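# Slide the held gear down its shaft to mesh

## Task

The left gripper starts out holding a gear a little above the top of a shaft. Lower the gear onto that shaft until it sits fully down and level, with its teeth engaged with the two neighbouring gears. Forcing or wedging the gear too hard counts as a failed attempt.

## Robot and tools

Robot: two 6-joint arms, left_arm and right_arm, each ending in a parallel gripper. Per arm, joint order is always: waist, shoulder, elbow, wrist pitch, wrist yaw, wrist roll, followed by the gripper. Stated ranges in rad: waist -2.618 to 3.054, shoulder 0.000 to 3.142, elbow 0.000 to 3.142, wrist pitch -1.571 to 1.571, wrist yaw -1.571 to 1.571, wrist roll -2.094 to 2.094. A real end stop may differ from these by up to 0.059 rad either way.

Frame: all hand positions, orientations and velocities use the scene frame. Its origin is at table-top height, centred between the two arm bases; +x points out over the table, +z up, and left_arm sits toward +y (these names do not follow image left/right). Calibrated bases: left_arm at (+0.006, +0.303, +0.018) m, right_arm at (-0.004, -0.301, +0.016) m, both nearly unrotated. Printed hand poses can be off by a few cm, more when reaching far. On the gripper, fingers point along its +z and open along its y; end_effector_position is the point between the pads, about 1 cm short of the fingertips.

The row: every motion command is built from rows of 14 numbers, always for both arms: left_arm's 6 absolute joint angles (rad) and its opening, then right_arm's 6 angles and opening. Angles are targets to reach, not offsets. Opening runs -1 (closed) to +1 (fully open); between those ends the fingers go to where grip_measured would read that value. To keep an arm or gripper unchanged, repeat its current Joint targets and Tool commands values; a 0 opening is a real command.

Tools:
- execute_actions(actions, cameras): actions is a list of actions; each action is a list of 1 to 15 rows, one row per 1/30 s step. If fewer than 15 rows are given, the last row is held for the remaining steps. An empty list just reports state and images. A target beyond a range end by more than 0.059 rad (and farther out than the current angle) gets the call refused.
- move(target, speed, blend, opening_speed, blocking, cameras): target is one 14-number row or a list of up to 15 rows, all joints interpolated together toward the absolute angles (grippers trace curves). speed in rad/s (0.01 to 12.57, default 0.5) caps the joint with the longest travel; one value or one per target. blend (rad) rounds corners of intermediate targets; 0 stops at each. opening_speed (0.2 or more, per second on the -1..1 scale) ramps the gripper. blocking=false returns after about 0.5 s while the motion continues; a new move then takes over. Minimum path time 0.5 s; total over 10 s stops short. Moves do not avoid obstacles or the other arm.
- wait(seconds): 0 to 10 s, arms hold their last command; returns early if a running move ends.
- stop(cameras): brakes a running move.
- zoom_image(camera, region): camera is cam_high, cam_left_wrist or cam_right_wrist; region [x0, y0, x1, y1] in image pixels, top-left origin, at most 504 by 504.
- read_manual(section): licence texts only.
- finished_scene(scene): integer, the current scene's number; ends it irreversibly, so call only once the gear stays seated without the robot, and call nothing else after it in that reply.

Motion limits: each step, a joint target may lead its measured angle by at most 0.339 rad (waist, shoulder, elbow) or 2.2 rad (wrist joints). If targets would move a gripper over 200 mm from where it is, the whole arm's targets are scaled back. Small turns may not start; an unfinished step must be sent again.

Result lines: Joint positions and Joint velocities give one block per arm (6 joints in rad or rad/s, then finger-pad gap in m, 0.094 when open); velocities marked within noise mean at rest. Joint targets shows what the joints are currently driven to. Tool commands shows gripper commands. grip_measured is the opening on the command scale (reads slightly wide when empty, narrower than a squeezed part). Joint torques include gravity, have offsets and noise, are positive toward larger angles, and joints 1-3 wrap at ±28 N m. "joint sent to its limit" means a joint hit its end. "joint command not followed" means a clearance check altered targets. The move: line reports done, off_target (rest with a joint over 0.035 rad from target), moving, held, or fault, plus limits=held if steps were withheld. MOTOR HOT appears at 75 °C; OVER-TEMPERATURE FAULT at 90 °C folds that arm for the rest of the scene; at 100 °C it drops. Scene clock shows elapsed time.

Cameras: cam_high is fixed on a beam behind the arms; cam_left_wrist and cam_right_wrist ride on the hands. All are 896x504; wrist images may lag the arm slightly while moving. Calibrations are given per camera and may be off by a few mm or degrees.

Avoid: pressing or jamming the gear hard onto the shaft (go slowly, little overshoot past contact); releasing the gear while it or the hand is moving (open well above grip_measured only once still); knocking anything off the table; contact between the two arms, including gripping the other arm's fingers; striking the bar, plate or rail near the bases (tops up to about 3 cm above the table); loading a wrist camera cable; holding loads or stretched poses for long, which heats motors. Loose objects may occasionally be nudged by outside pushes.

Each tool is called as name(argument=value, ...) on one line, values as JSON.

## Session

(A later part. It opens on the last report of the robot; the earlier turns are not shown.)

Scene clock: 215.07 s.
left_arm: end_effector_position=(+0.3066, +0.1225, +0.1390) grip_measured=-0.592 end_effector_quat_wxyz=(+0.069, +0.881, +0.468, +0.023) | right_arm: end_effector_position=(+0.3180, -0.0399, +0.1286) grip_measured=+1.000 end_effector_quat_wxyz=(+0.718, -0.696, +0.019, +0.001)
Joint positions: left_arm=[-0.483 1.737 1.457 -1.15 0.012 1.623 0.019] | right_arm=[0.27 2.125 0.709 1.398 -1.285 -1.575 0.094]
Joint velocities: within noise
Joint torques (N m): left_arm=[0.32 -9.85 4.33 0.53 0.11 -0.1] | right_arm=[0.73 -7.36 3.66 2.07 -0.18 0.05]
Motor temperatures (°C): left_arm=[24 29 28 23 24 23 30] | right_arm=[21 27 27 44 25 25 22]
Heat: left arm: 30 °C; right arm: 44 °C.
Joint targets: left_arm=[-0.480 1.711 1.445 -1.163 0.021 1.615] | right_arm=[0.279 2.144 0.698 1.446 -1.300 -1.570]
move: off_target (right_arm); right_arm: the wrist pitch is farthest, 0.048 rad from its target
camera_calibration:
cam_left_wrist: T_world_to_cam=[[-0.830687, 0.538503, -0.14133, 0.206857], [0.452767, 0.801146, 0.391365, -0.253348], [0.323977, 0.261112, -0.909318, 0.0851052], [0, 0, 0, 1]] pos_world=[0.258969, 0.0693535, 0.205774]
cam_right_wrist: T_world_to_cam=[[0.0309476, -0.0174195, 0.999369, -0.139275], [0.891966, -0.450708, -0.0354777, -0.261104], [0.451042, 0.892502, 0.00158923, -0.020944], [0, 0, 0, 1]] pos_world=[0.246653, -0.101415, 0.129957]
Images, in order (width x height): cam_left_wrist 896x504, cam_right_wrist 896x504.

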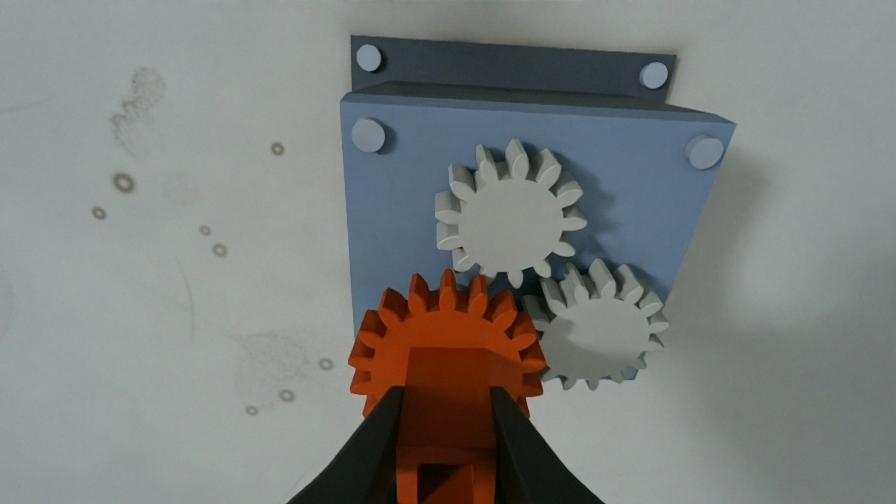

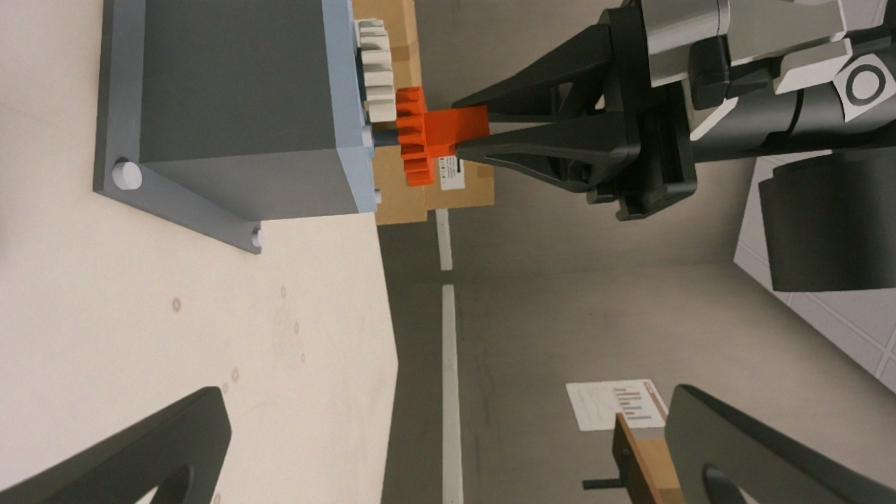

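move(target=[[-0.480,1.792,1.512,-1.210,0.021,1.615,-1,0.279,2.144,0.698,1.446,-1.30,-1.57,1],[-0.480,1.792,1.470,-1.185,0.021,1.615,-1,0.279,2.144,0.698,1.446,-1.30,-1.57,1],[-0.480,1.792,1.470,-1.185,0.021,1.737,-1,0.279,2.144,0.698,1.446,-1.30,-1.57,1]], speed=0.06, cameras=["cam_left_wrist","cam_right_wrist"])

zoom_image(camera="cam_right_wrist", region=[320, 60, 480, 220])

zoom_image(camera="cam_left_wrist", region=[430, 200, 630, 400])

zoom_image(camera="cam_left_wrist", region=[500, 260, 600, 400])

Scene clock: 246.77 s.
left_arm: end_effector_position=(+0.3083, +0.1214, +0.1379) grip_measured=-0.592 end_effector_quat_wxyz=(+0.057, +0.905, +0.421, +0.020) | right_arm: end_effector_position=(+0.3180, -0.0399, +0.1286) grip_measured=+1.000 end_effector_quat_wxyz=(+0.718, -0.696, +0.019, +0.001)
Joint positions: left_arm=[-0.483 1.768 1.494 -1.18 0.012 1.728 0.019] | right_arm=[0.27 2.125 0.709 1.398 -1.285 -1.575 0.094]
Joint velocities: within noise
Joint torques (N m): left_arm=[0.32 -5.64 3.52 0.56 0.11 0.11] | right_arm=[0.72 -7.35 3.67 2.07 -0.18 0.05]
Motor temperatures (°C): left_arm=[24 32 28 23 24 23 30] | right_arm=[21 27 27 44 25 25 22]
Heat: left arm: 32 °C; right arm: 44 °C.
Joint targets: left_arm=[-0.480 1.792 1.470 -1.185 0.021 1.737] | right_arm=[0.279 2.144 0.698 1.446 -1.300 -1.570]
move: off_target (right_arm); right_arm: the wrist pitch is farthest, 0.048 rad from its target
camera_calibration:
cam_left_wrist: T_world_to_cam=[[-0.771374, 0.625151, -0.119028, 0.17679], [0.537828, 0.740393, 0.403187, -0.273332], [0.34018, 0.246991, -0.907344, 0.0802733], [0, 0, 0, 1]] pos_world=[0.25607, 0.0720258, 0.204083]
cam_right_wrist: T_world_to_cam=[[0.0309476, -0.0174195, 0.999369, -0.139275], [0.891966, -0.450708, -0.0354777, -0.261104], [0.451042, 0.892502, 0.00158923, -0.020944], [0, 0, 0, 1]] pos_world=[0.246653, -0.101415, 0.129957]
Images, in order (width x height): cam_left_wrist 896x504, cam_right_wrist 896x504.

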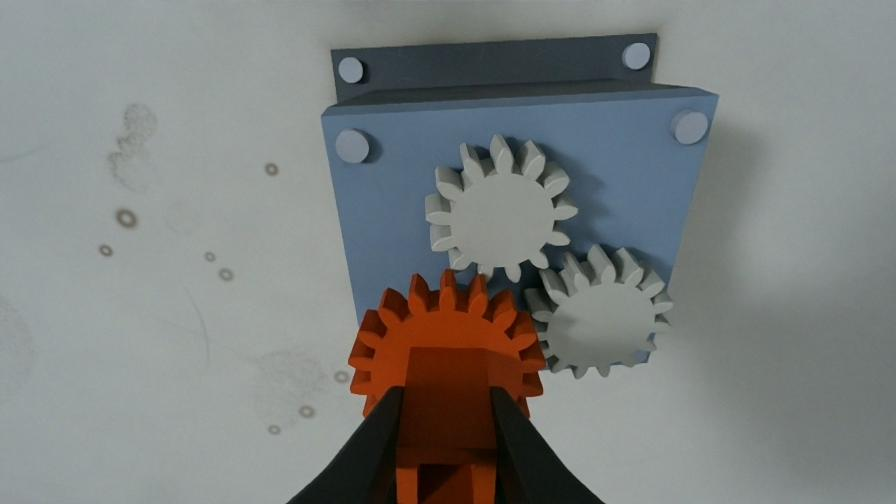

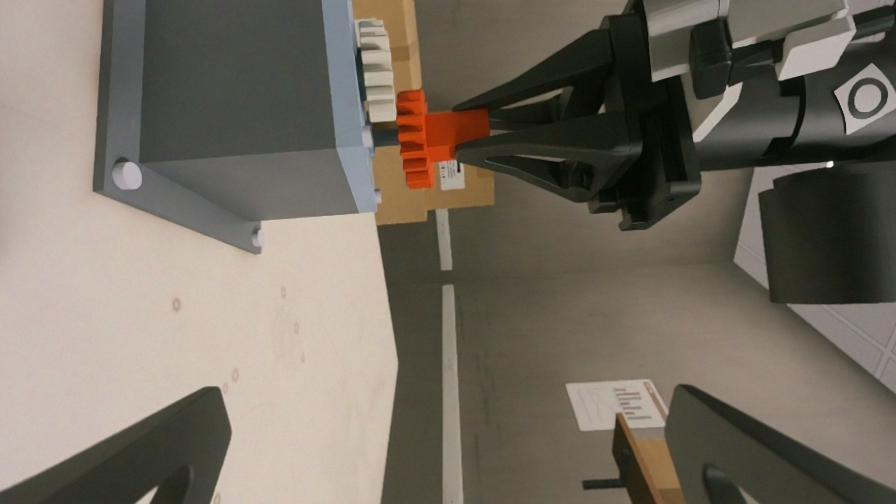

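Scaled by 3.150.

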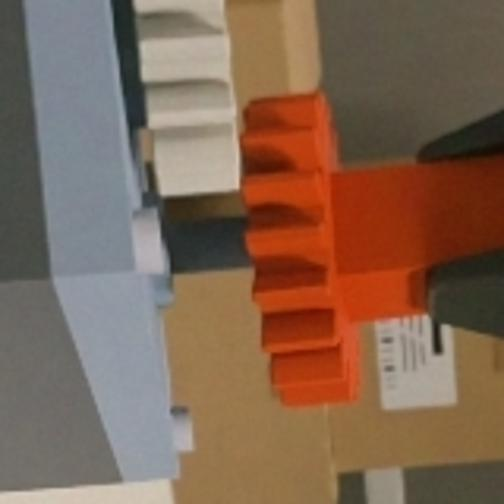

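Scaled by 2.520.

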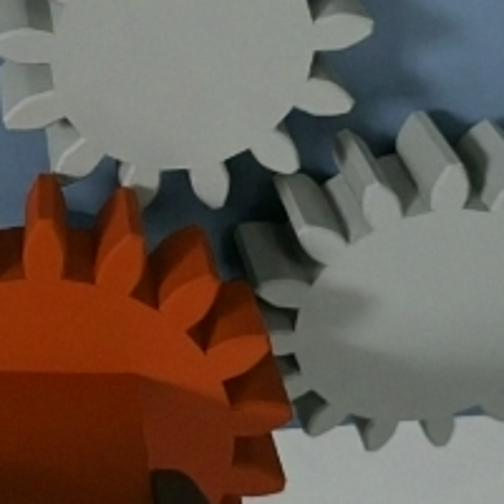

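Scaled by 3.600.

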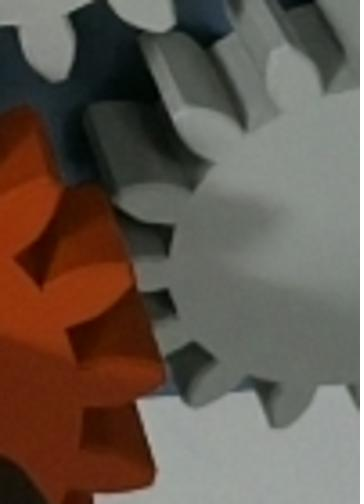

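move(target=[[-0.480,1.792,1.524,-1.220,0.021,1.737,-1,0.279,2.144,0.698,1.446,-1.30,-1.57,1]], speed=0.06, cameras=[])

move(target=[[-0.480,1.731,1.462,-1.180,0.021,1.641,-1,0.279,2.144,0.698,1.446,-1.30,-1.57,1]], speed=0.06, cameras=["cam_left_wrist","cam_right_wrist"])

zoom_image(camera="cam_right_wrist", region=[320, 60, 480, 220])

zoom_image(camera="cam_left_wrist", region=[430, 200, 630, 400])

zoom_image(camera="cam_left_wrist", region=[500, 260, 600, 400])

Scene clock: 261.93 s.
left_arm: end_effector_position=(+0.3096, +0.1207, +0.1389) grip_measured=-0.592 end_effector_quat_wxyz=(+0.057, +0.905, +0.421, +0.020) | right_arm: end_effector_position=(+0.3180, -0.0399, +0.1286) grip_measured=+1.000 end_effector_quat_wxyz=(+0.718, -0.696, +0.019, +0.001)
Joint positions: left_arm=[-0.483 1.774 1.504 -1.185 0.012 1.729 0.019] | right_arm=[0.27 2.125 0.709 1.398 -1.285 -1.575 0.094]
Joint velocities: within noise
Joint torques (N m): left_arm=[0.31 -6.2 6.68 0.27 0.1 0.1] | right_arm=[0.72 -7.36 3.67 2.07 -0.18 0.06]
Motor temperatures (°C): left_arm=[24 30 28 23 24 23 30] | right_arm=[21 27 27 45 25 25 22]
Heat: left arm: 30 °C; right arm: 45 °C.
Joint targets: left_arm=[-0.480 1.792 1.524 -1.220 0.021 1.737] | right_arm=[0.279 2.144 0.698 1.446 -1.300 -1.570]
move: off_target (right_arm); right_arm: the wrist pitch is farthest, 0.048 rad from its target
No camera images: "cameras" was empty.

Scene clock: 263.97 s.
left_arm: end_effector_position=(+0.3084, +0.1214, +0.1390) grip_measured=-0.592 end_effector_quat_wxyz=(+0.065, +0.887, +0.457, +0.022) | right_arm: end_effector_position=(+0.3180, -0.0399, +0.1286) grip_measured=+1.000 end_effector_quat_wxyz=(+0.718, -0.696, +0.019, +0.001)
Joint positions: left_arm=[-0.483 1.753 1.478 -1.163 0.012 1.649 0.019] | right_arm=[0.27 2.125 0.709 1.398 -1.285 -1.575 0.094]
Joint velocities: within noise
Joint torques (N m): left_arm=[0.31 -9.59 4.11 0.47 0.11 -0.09] | right_arm=[0.7 -7.36 3.66 2.07 -0.18 0.06]
Motor temperatures (°C): left_arm=[24 30 28 23 24 23 30] | right_arm=[21 27 27 45 25 25 22]
Heat: left arm: 30 °C; right arm: 45 °C.
Joint targets: left_arm=[-0.480 1.731 1.462 -1.180 0.021 1.641] | right_arm=[0.279 2.144 0.698 1.446 -1.300 -1.570]
move: off_target (right_arm); right_arm: the wrist pitch is farthest, 0.048 rad from its target
camera_calibration:
cam_left_wrist: T_world_to_cam=[[-0.817157, 0.560776, -0.133359, 0.200886], [0.475216, 0.786354, 0.394737, -0.258902], [0.326226, 0.259188, -0.909064, 0.084361], [0, 0, 0, 1]] pos_world=[0.259669, 0.0690711, 0.205678]
cam_right_wrist: T_world_to_cam=[[0.0309476, -0.0174195, 0.999369, -0.139275], [0.891966, -0.450708, -0.0354777, -0.261104], [0.451042, 0.892502, 0.00158923, -0.020944], [0, 0, 0, 1]] pos_world=[0.246653, -0.101415, 0.129957]
Images, in order (width x height): cam_left_wrist 896x504, cam_right_wrist 896x504.

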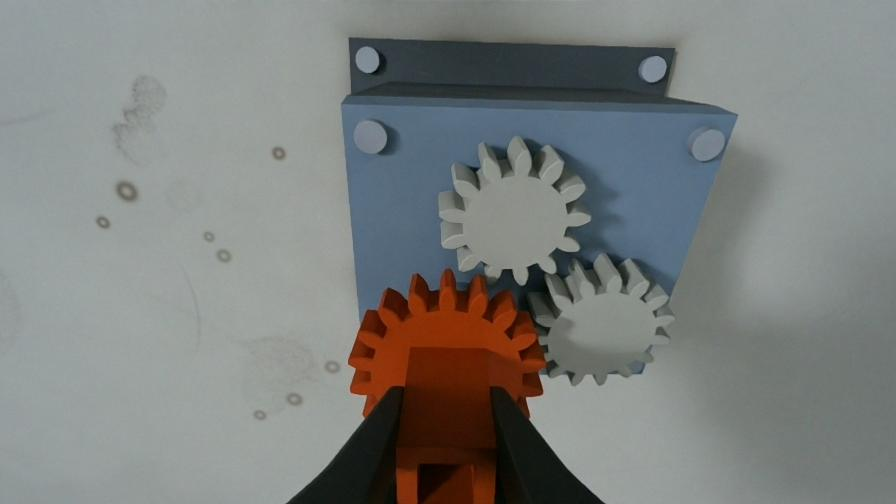

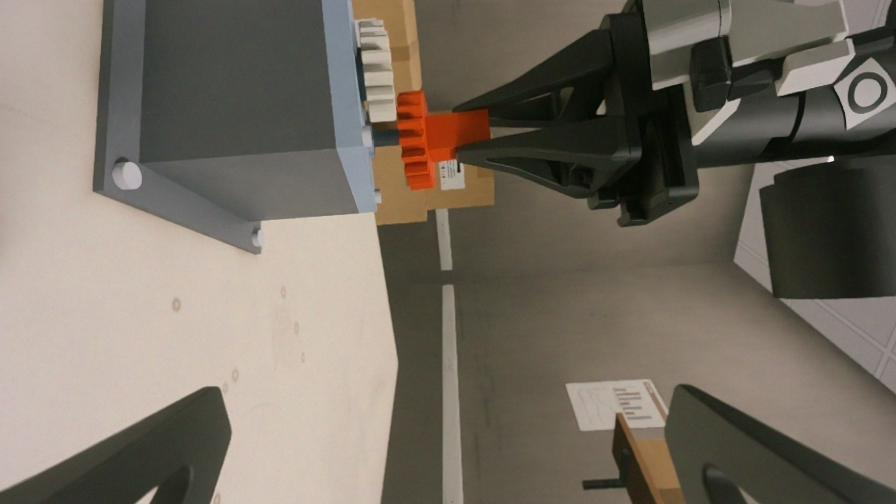

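Scaled by 3.150.

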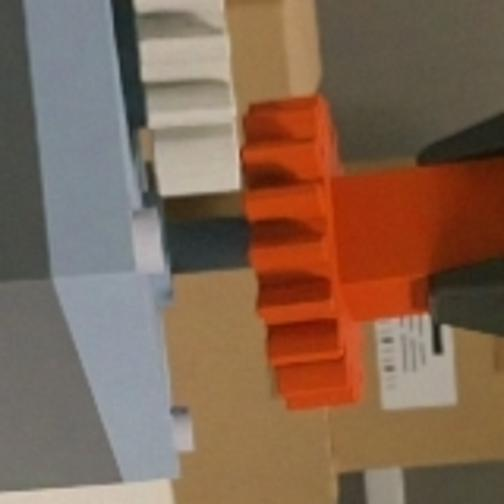

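Scaled by 2.520.

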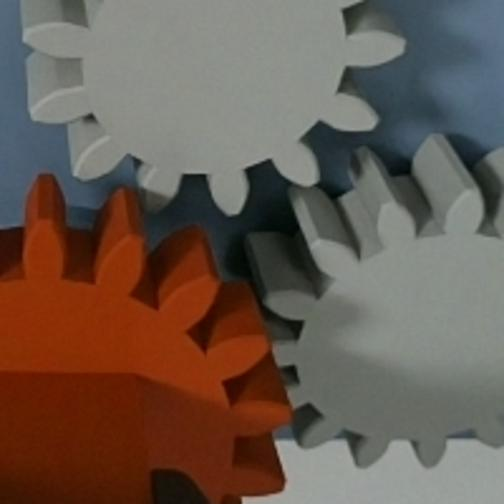

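Scaled by 3.600.

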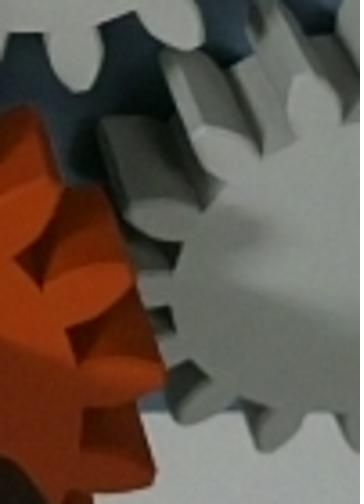

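move(target=[[-0.480,1.722,1.447,-1.176,0.021,1.622,-1,0.279,2.144,0.698,1.446,-1.30,-1.57,1]], speed=0.04, cameras=["cam_left_wrist","cam_right_wrist"])

zoom_image(camera="cam_right_wrist", region=[320, 60, 480, 220])

zoom_image(camera="cam_left_wrist", region=[430, 200, 630, 400])

zoom_image(camera="cam_left_wrist", region=[500, 260, 600, 400])

Scene clock: 273.60 s.
left_arm: end_effector_position=(+0.3056, +0.1231, +0.1365) grip_measured=-0.592 end_effector_quat_wxyz=(+0.063, +0.883, +0.465, +0.020) | right_arm: end_effector_position=(+0.3180, -0.0399, +0.1286) grip_measured=+1.000 end_effector_quat_wxyz=(+0.718, -0.696, +0.019, +0.001)
Joint positions: left_arm=[-0.483 1.745 1.46 -1.157 0.012 1.63 0.019] | right_arm=[0.27 2.125 0.709 1.398 -1.285 -1.575 0.094]
Joint velocities: within noise
Joint torques (N m): left_arm=[0.32 -9.68 4.3 0.45 0.11 -0.09] | right_arm=[0.72 -7.36 3.67 2.08 -0.18 0.06]
Motor temperatures (°C): left_arm=[24 31 28 22 24 23 30] | right_arm=[21 27 27 45 25 25 22]
Heat: left arm: 31 °C; right arm: 45 °C.
Joint targets: left_arm=[-0.480 1.722 1.447 -1.176 0.021 1.622] | right_arm=[0.279 2.144 0.698 1.446 -1.300 -1.570]
move: off_target (right_arm); right_arm: the wrist pitch is farthest, 0.048 rad from its target
camera_calibration:
cam_left_wrist: T_world_to_cam=[[-0.828379, 0.545368, -0.127913, 0.201918], [0.46272, 0.794894, 0.39247, -0.254778], [0.315718, 0.265926, -0.910827, 0.085155], [0, 0, 0, 1]] pos_world=[0.258271, 0.0697572, 0.203382]
cam_right_wrist: T_world_to_cam=[[0.0309476, -0.0174195, 0.999369, -0.139275], [0.891966, -0.450708, -0.0354777, -0.261104], [0.451042, 0.892502, 0.00158923, -0.020944], [0, 0, 0, 1]] pos_world=[0.246653, -0.101415, 0.129957]
Images, in order (width x height): cam_left_wrist 896x504, cam_right_wrist 896x504.

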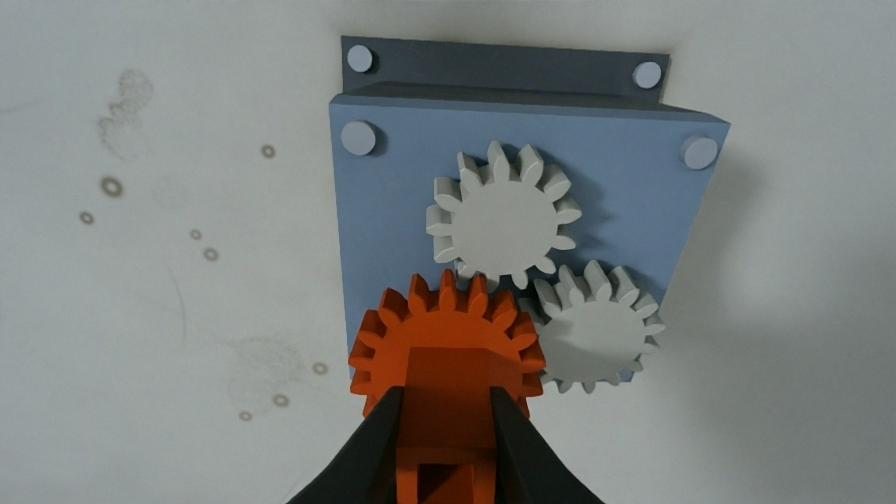

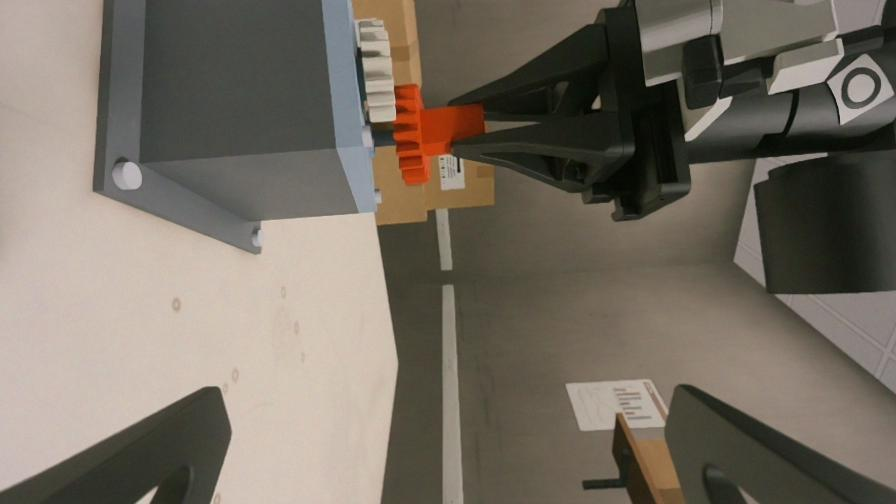

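Scaled by 3.150.

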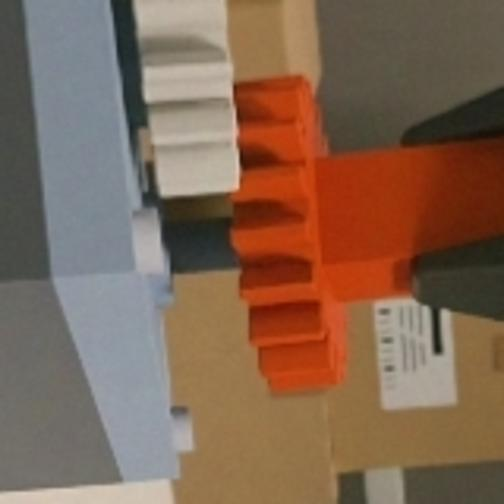

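Scaled by 2.520.

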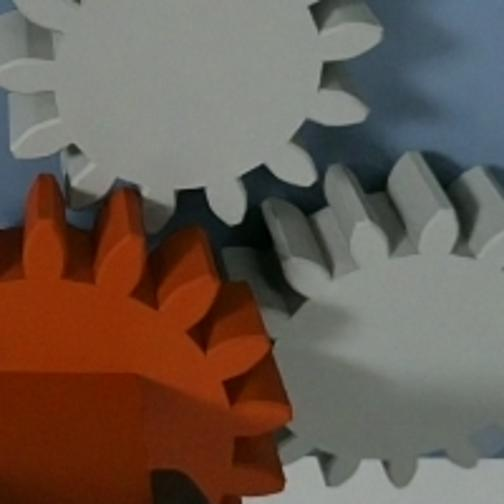

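Scaled by 3.600.

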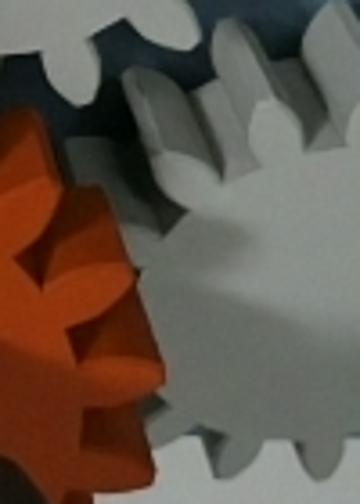

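move(target=[[-0.480,1.722,1.435,-1.164,0.021,1.622,-1,0.279,2.144,0.698,1.446,-1.30,-1.57,1]], speed=0.04, cameras=["cam_right_wrist","cam_left_wrist"])

zoom_image(camera="cam_right_wrist", region=[320, 60, 480, 220])

zoom_image(camera="cam_left_wrist", region=[430, 200, 630, 400])

Scene clock: 281.10 s.
left_arm: end_effector_position=(+0.3055, +0.1230, +0.1337) grip_measured=-0.592 end_effector_quat_wxyz=(+0.063, +0.883, +0.465, +0.020) | right_arm: end_effector_position=(+0.3180, -0.0399, +0.1286) grip_measured=+1.000 end_effector_quat_wxyz=(+0.718, -0.696, +0.019, +0.001)
Joint positions: left_arm=[-0.483 1.745 1.449 -1.146 0.012 1.629 0.019] | right_arm=[0.27 2.125 0.709 1.398 -1.285 -1.575 0.094]
Joint velocities: within noise
Joint torques (N m): left_arm=[0.32 -9.66 4.23 0.45 0.11 -0.08] | right_arm=[0.72 -7.35 3.67 2.07 -0.18 0.06]
Motor temperatures (°C): left_arm=[24 30 28 22 24 23 30] | right_arm=[21 27 27 45 25 25 22]
Heat: left arm: 30 °C; right arm: 45 °C.
Joint targets: left_arm=[-0.480 1.722 1.435 -1.164 0.021 1.622] | right_arm=[0.279 2.144 0.698 1.446 -1.300 -1.570]
move: off_target (right_arm); right_arm: the wrist pitch is farthest, 0.048 rad from its target
camera_calibration:
cam_left_wrist: T_world_to_cam=[[-0.828748, 0.544711, -0.12832, 0.201837], [0.462, 0.795348, 0.392399, -0.253431], [0.315803, 0.265916, -0.9108, 0.0826045], [0, 0, 0, 1]] pos_world=[0.258271, 0.0696567, 0.200582]
cam_right_wrist: T_world_to_cam=[[0.0309476, -0.0174195, 0.999369, -0.139275], [0.891966, -0.450708, -0.0354777, -0.261104], [0.451042, 0.892502, 0.00158923, -0.020944], [0, 0, 0, 1]] pos_world=[0.246653, -0.101415, 0.129957]
Images, in order (width x height): cam_left_wrist 896x504, cam_right_wrist 896x504.

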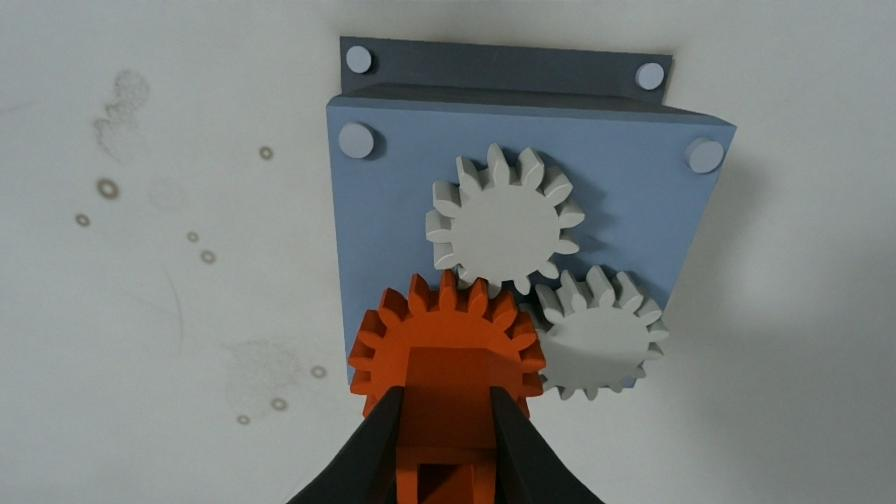

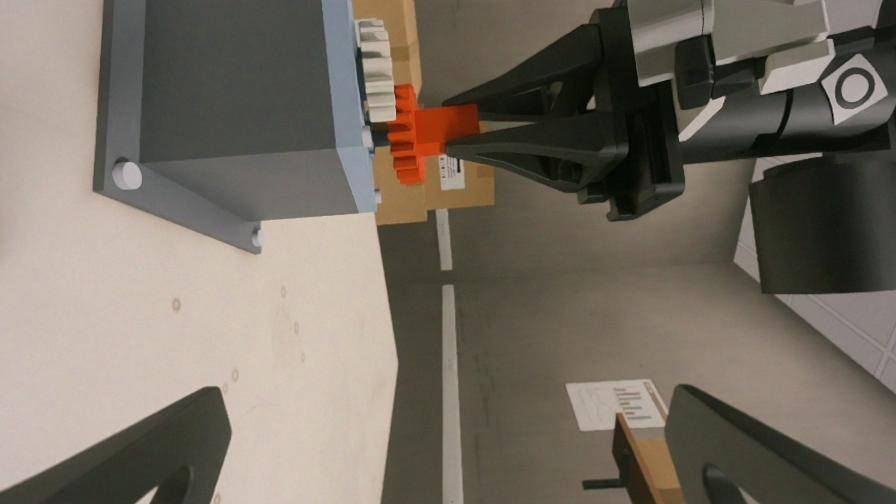

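Scaled by 3.150.

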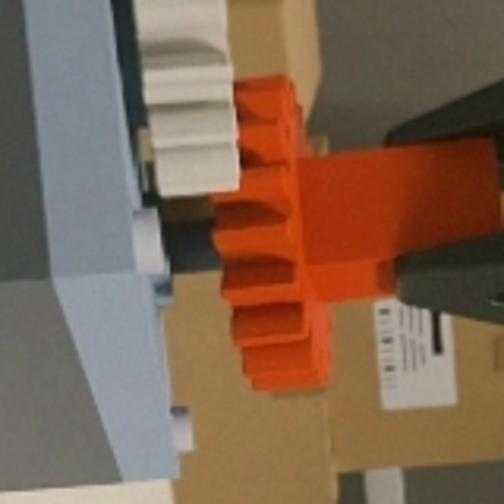

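Scaled by 2.520.

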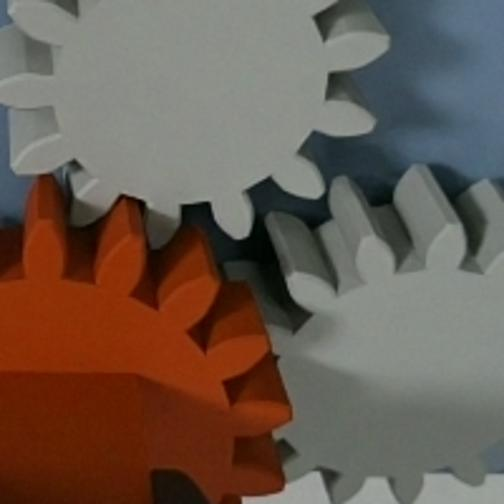

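move(target=[[-0.480,1.724,1.416,-1.144,0.021,1.622,-1,0.279,2.144,0.698,1.446,-1.30,-1.57,1],[-0.480,1.726,1.402,-1.130,0.021,1.622,-1,0.279,2.144,0.698,1.446,-1.30,-1.57,1]], speed=0.04, cameras=["cam_right_wrist","cam_left_wrist"])

zoom_image(camera="cam_right_wrist", region=[320, 60, 480, 220])

Scene clock: 287.73 s.
left_arm: end_effector_position=(+0.3051, +0.1233, +0.1336) grip_measured=-0.592 end_effector_quat_wxyz=(+0.069, +0.882, +0.465, +0.024) | right_arm: end_effector_position=(+0.3180, -0.0399, +0.1286) grip_measured=+1.000 end_effector_quat_wxyz=(+0.718, -0.696, +0.019, +0.001)
Joint positions: left_arm=[-0.483 1.73 1.428 -1.126 0.012 1.629 0.019] | right_arm=[0.27 2.125 0.709 1.398 -1.285 -1.575 0.094]
Joint velocities: within noise
Joint torques (N m): left_arm=[0.32 -7.71 3.4 0.61 0.11 -0.08] | right_arm=[0.72 -7.36 3.67 2.07 -0.18 0.05]
Motor temperatures (°C): left_arm=[24 30 28 22 24 23 30] | right_arm=[21 27 27 45 25 25 22]
Heat: left arm: 30 °C; right arm: 45 °C.
Joint targets: left_arm=[-0.480 1.726 1.402 -1.130 0.021 1.622] | right_arm=[0.279 2.144 0.698 1.446 -1.300 -1.570]
move: off_target (right_arm); right_arm: the wrist pitch is farthest, 0.048 rad from its target
camera_calibration:
cam_left_wrist: T_world_to_cam=[[-0.827182, 0.543426, -0.143036, 0.203014], [0.456771, 0.798494, 0.392132, -0.252254], [0.327308, 0.25903, -0.90872, 0.0796917], [0, 0, 0, 1]] pos_world=[0.257069, 0.0704579, 0.200373]
cam_right_wrist: T_world_to_cam=[[0.0309476, -0.0174195, 0.999369, -0.139275], [0.891966, -0.450708, -0.0354777, -0.261104], [0.451042, 0.892502, 0.00158923, -0.020944], [0, 0, 0, 1]] pos_world=[0.246653, -0.101415, 0.129957]
Images, in order (width x height): cam_left_wrist 896x504, cam_right_wrist 896x504.

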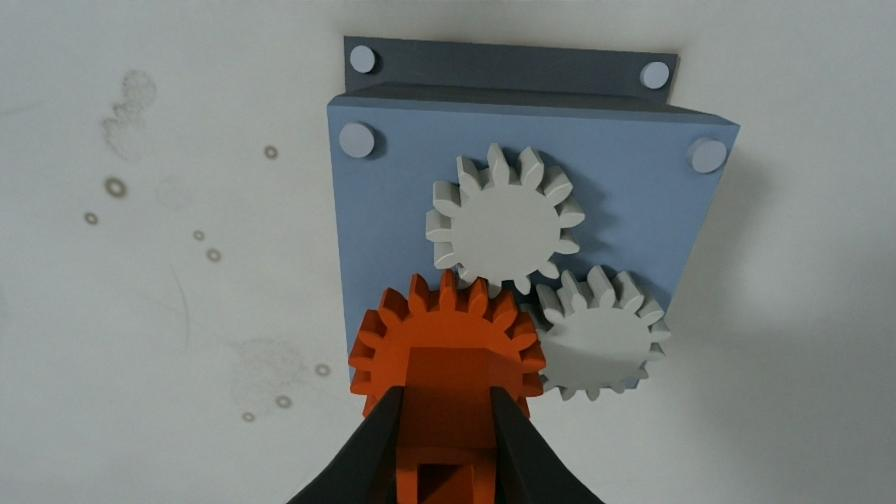

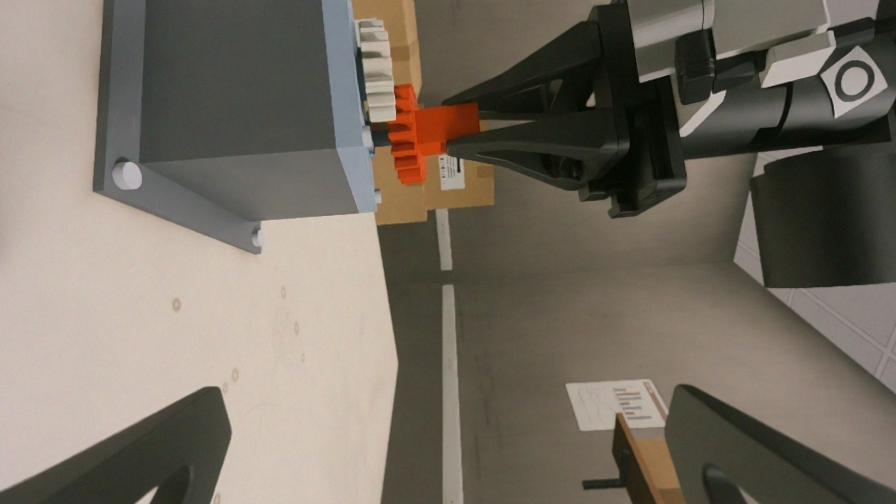

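Scaled by 3.150.

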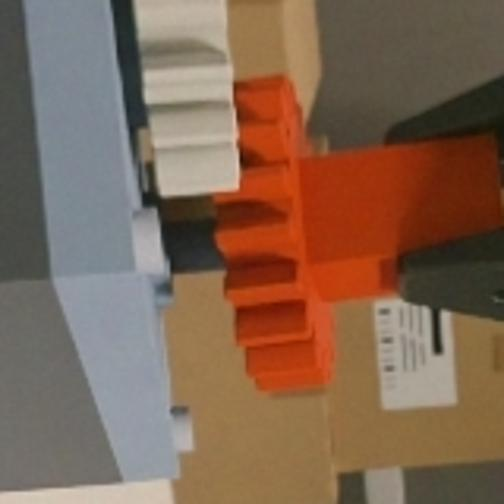

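move(target=[[-0.480,1.762,1.452,-1.165,0.021,1.622,-1,0.279,2.144,0.698,1.446,-1.30,-1.57,1]], speed=0.06, cameras=["cam_left_wrist"])

zoom_image(camera="cam_left_wrist", region=[500, 240, 600, 400])

zoom_image(camera="cam_left_wrist", region=[430, 200, 630, 400])

Scene clock: 295.80 s.
left_arm: end_effector_position=(+0.3055, +0.1231, +0.1338) grip_measured=-0.592 end_effector_quat_wxyz=(+0.066, +0.882, +0.465, +0.022) | right_arm: end_effector_position=(+0.3180, -0.0399, +0.1286) grip_measured=+1.000 end_effector_quat_wxyz=(+0.718, -0.696, +0.019, +0.001)
Joint positions: left_arm=[-0.483 1.738 1.439 -1.136 0.012 1.629 0.019] | right_arm=[0.27 2.125 0.709 1.398 -1.285 -1.575 0.094]
Joint velocities: within noise
Joint torques (N m): left_arm=[0.32 -5.39 6.17 0.36 0.11 -0.08] | right_arm=[0.7 -7.36 3.66 2.07 -0.19 0.06]
Motor temperatures (°C): left_arm=[24 30 28 23 24 23 30] | right_arm=[21 27 27 45 25 25 22]
Heat: left arm: 30 °C; right arm: 45 °C.
Joint targets: left_arm=[-0.480 1.762 1.452 -1.165 0.021 1.622] | right_arm=[0.279 2.144 0.698 1.446 -1.300 -1.570]
move: off_target (right_arm); right_arm: the wrist pitch is farthest, 0.048 rad from its target
camera_calibration:
cam_left_wrist: T_world_to_cam=[[-0.827932, 0.544025, -0.136251, 0.202686], [0.459166, 0.797039, 0.392294, -0.252803], [0.322016, 0.262231, -0.909693, 0.0811128], [0, 0, 0, 1]] pos_world=[0.25777, 0.0699574, 0.200577]
Images, in order (width x height): cam_left_wrist 896x504.

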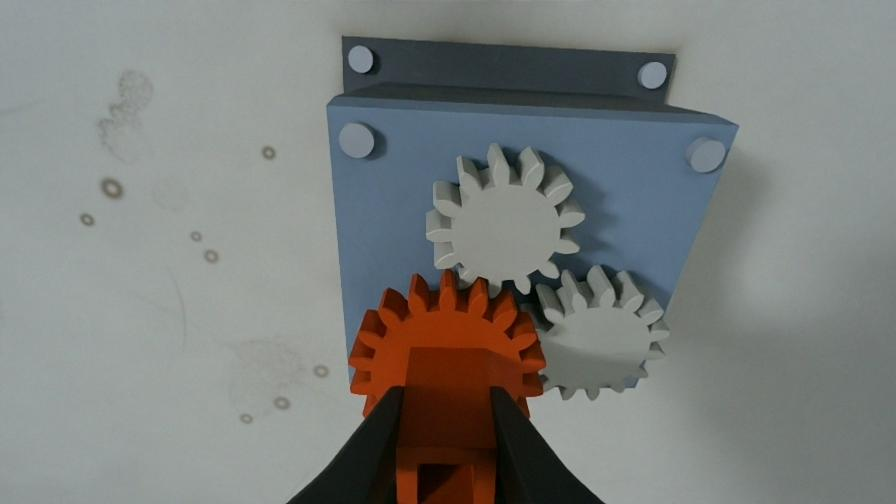

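Scaled by 3.150.

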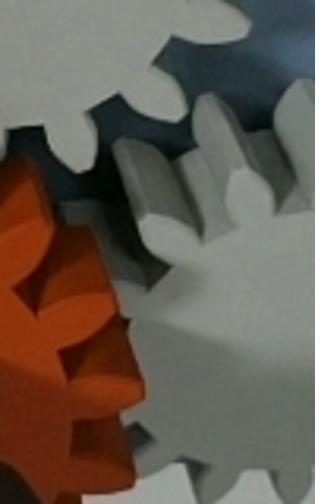

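Scaled by 2.520.

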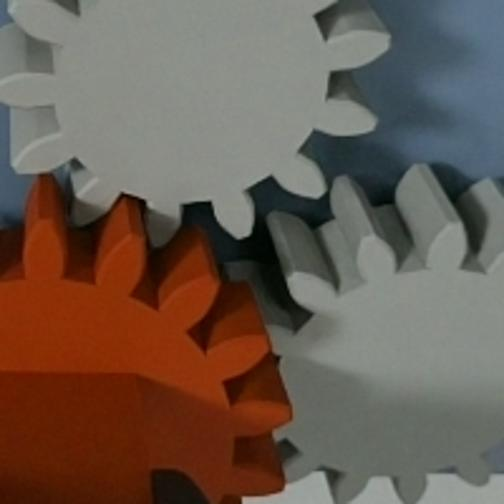

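move(target=[[-0.480,1.762,1.436,-1.155,0.021,1.672,-1,0.279,2.144,0.698,1.446,-1.30,-1.57,1]], speed=0.04, cameras=[])

move(target=[[-0.480,1.762,1.426,-1.150,0.021,1.692,-1,0.279,2.144,0.698,1.446,-1.30,-1.57,1]], speed=0.04, cameras=["cam_left_wrist","cam_right_wrist"])

zoom_image(camera="cam_left_wrist", region=[500, 240, 600, 400])

zoom_image(camera="cam_right_wrist", region=[320, 60, 480, 220])

Scene clock: 314.30 s.
left_arm: end_effector_position=(+0.3056, +0.1229, +0.1316) grip_measured=-0.592 end_effector_quat_wxyz=(+0.064, +0.891, +0.450, +0.021) | right_arm: end_effector_position=(+0.3180, -0.0399, +0.1286) grip_measured=+1.000 end_effector_quat_wxyz=(+0.718, -0.696, +0.019, +0.001)
Joint positions: left_arm=[-0.483 1.745 1.439 -1.135 0.012 1.664 0.019] | right_arm=[0.27 2.125 0.709 1.398 -1.285 -1.575 0.094]
Joint velocities: within noise
Joint torques (N m): left_arm=[0.31 -6.01 4.96 0.44 0.11 0.1] | right_arm=[0.7 -7.35 3.67 2.07 -0.18 0.05]
Motor temperatures (°C): left_arm=[24 29 29 22 24 23 30] | right_arm=[21 27 27 46 25 25 22]
Heat: left arm: 30 °C; right arm: 46 °C.
Joint targets: left_arm=[-0.480 1.762 1.436 -1.155 0.021 1.672] | right_arm=[0.279 2.144 0.698 1.446 -1.300 -1.570]
move: off_target (right_arm); right_arm: the wrist pitch is farthest, 0.048 rad from its target
No camera images: "cameras" was empty.

Scene clock: 315.17 s.
left_arm: end_effector_position=(+0.3057, +0.1229, +0.1316) grip_measured=-0.592 end_effector_quat_wxyz=(+0.063, +0.895, +0.441, +0.022) | right_arm: end_effector_position=(+0.3180, -0.0399, +0.1286) grip_measured=+1.000 end_effector_quat_wxyz=(+0.718, -0.696, +0.019, +0.001)
Joint positions: left_arm=[-0.483 1.745 1.439 -1.135 0.012 1.683 0.019] | right_arm=[0.27 2.125 0.709 1.398 -1.285 -1.575 0.094]
Joint velocities: within noise
Joint torques (N m): left_arm=[0.32 -6.02 4.26 0.48 0.11 0.09] | right_arm=[0.7 -7.36 3.66 2.07 -0.18 0.06]
Motor temperatures (°C): left_arm=[24 29 29 22 24 23 30] | right_arm=[21 27 27 46 25 25 22]
Heat: left arm: 30 °C; right arm: 46 °C.
Joint targets: left_arm=[-0.480 1.762 1.426 -1.150 0.021 1.692] | right_arm=[0.279 2.144 0.698 1.446 -1.300 -1.570]
move: off_target (right_arm); right_arm: the wrist pitch is farthest, 0.048 rad from its target
camera_calibration:
cam_left_wrist: T_world_to_cam=[[-0.797635, 0.588573, -0.131753, 0.1873], [0.500937, 0.768139, 0.398779, -0.261998], [0.335916, 0.25208, -0.907533, 0.0758323], [0, 0, 0, 1]] pos_world=[0.255168, 0.071895, 0.197977]
cam_right_wrist: T_world_to_cam=[[0.0309476, -0.0174195, 0.999369, -0.139275], [0.891966, -0.450708, -0.0354777, -0.261104], [0.451042, 0.892502, 0.00158923, -0.020944], [0, 0, 0, 1]] pos_world=[0.246653, -0.101415, 0.129957]
Images, in order (width x height): cam_left_wrist 896x504, cam_right_wrist 896x504.

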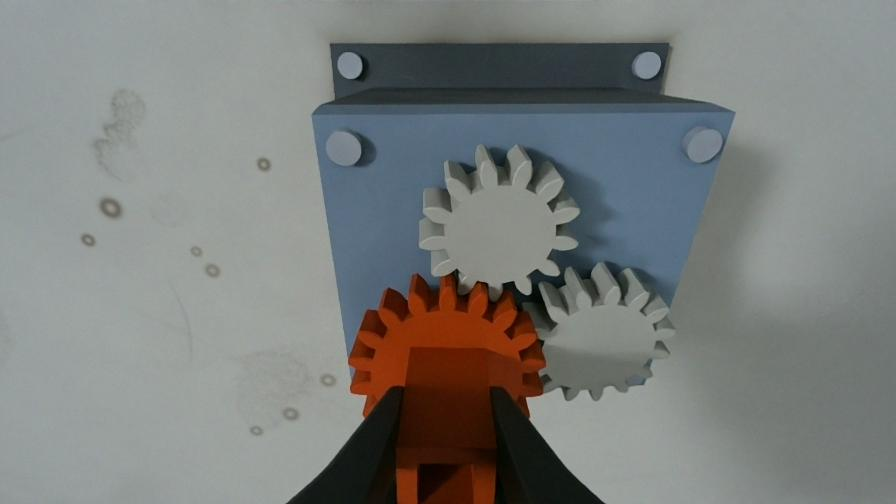

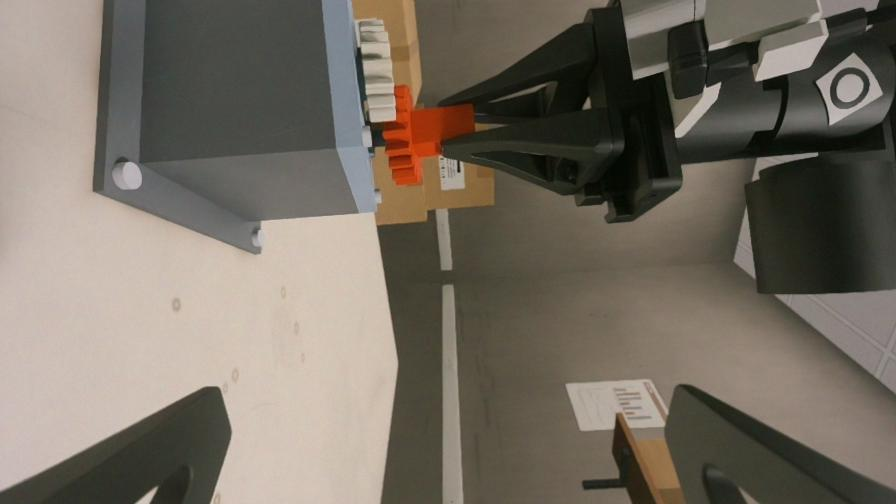

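Scaled by 3.150.

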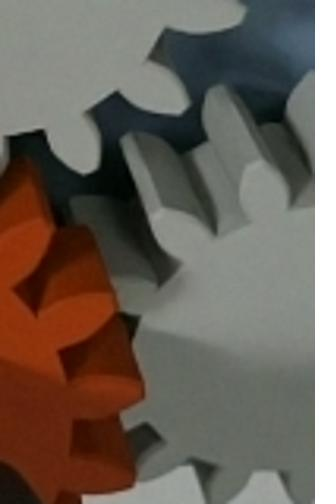

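Scaled by 3.150.

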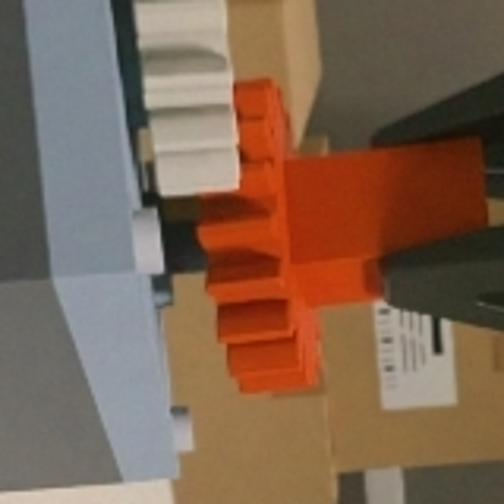

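move(target=[[-0.480,1.762,1.408,-1.131,0.021,1.692,-1,0.279,2.144,0.698,1.446,-1.30,-1.57,1]], speed=0.04, cameras=["cam_right_wrist"])

zoom_image(camera="cam_right_wrist", region=[320, 60, 480, 220])

Scene clock: 320.30 s.
left_arm: end_effector_position=(+0.3057, +0.1228, +0.1301) grip_measured=-0.592 end_effector_quat_wxyz=(+0.064, +0.895, +0.441, +0.022) | right_arm: end_effector_position=(+0.3180, -0.0399, +0.1286) grip_measured=+1.000 end_effector_quat_wxyz=(+0.718, -0.696, +0.019, +0.001)
Joint positions: left_arm=[-0.483 1.745 1.433 -1.128 0.012 1.684 0.019] | right_arm=[0.27 2.125 0.709 1.398 -1.285 -1.575 0.094]
Joint velocities: within noise
Joint torques (N m): left_arm=[0.32 -6.01 3.45 0.61 0.11 0.1] | right_arm=[0.72 -7.36 3.66 2.07 -0.18 0.06]
Motor temperatures (°C): left_arm=[24 29 28 22 24 23 30] | right_arm=[21 27 27 46 25 25 22]
Heat: left arm: 30 °C; right arm: 46 °C.
Joint targets: left_arm=[-0.480 1.762 1.408 -1.131 0.021 1.692] | right_arm=[0.279 2.144 0.698 1.446 -1.300 -1.570]
move: off_target (right_arm); right_arm: the wrist pitch is farthest, 0.048 rad from its target
camera_calibration:
cam_right_wrist: T_world_to_cam=[[0.0309476, -0.0174195, 0.999369, -0.139275], [0.891966, -0.450708, -0.0354777, -0.261104], [0.451042, 0.892502, 0.00158923, -0.020944], [0, 0, 0, 1]] pos_world=[0.246653, -0.101415, 0.129957]
Images, in order (width x height): cam_right_wrist 896x504.

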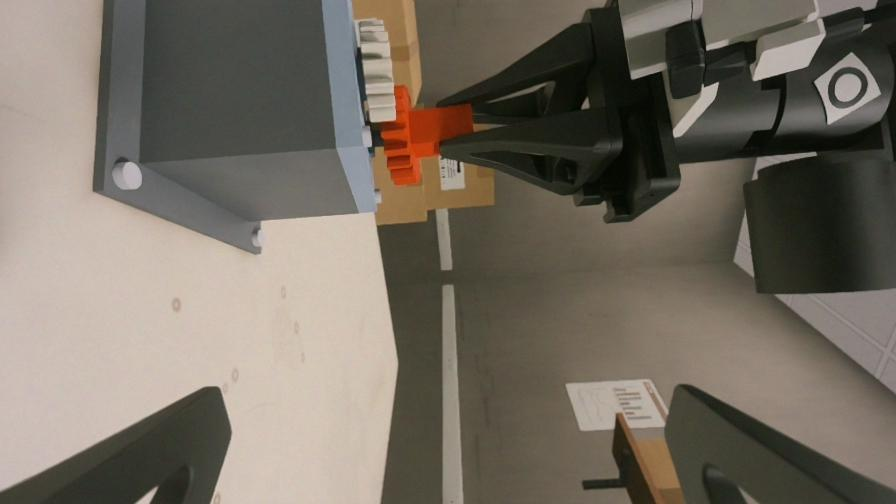

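Scaled by 3.150.

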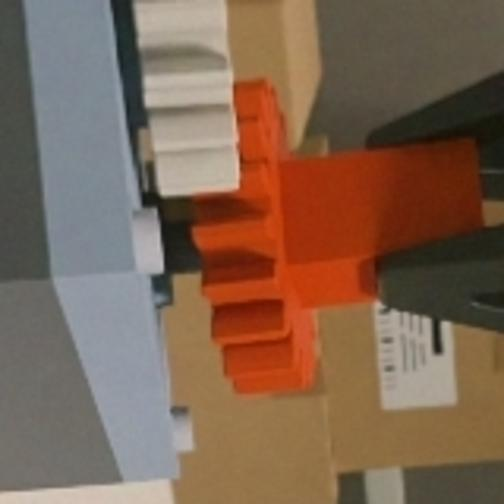

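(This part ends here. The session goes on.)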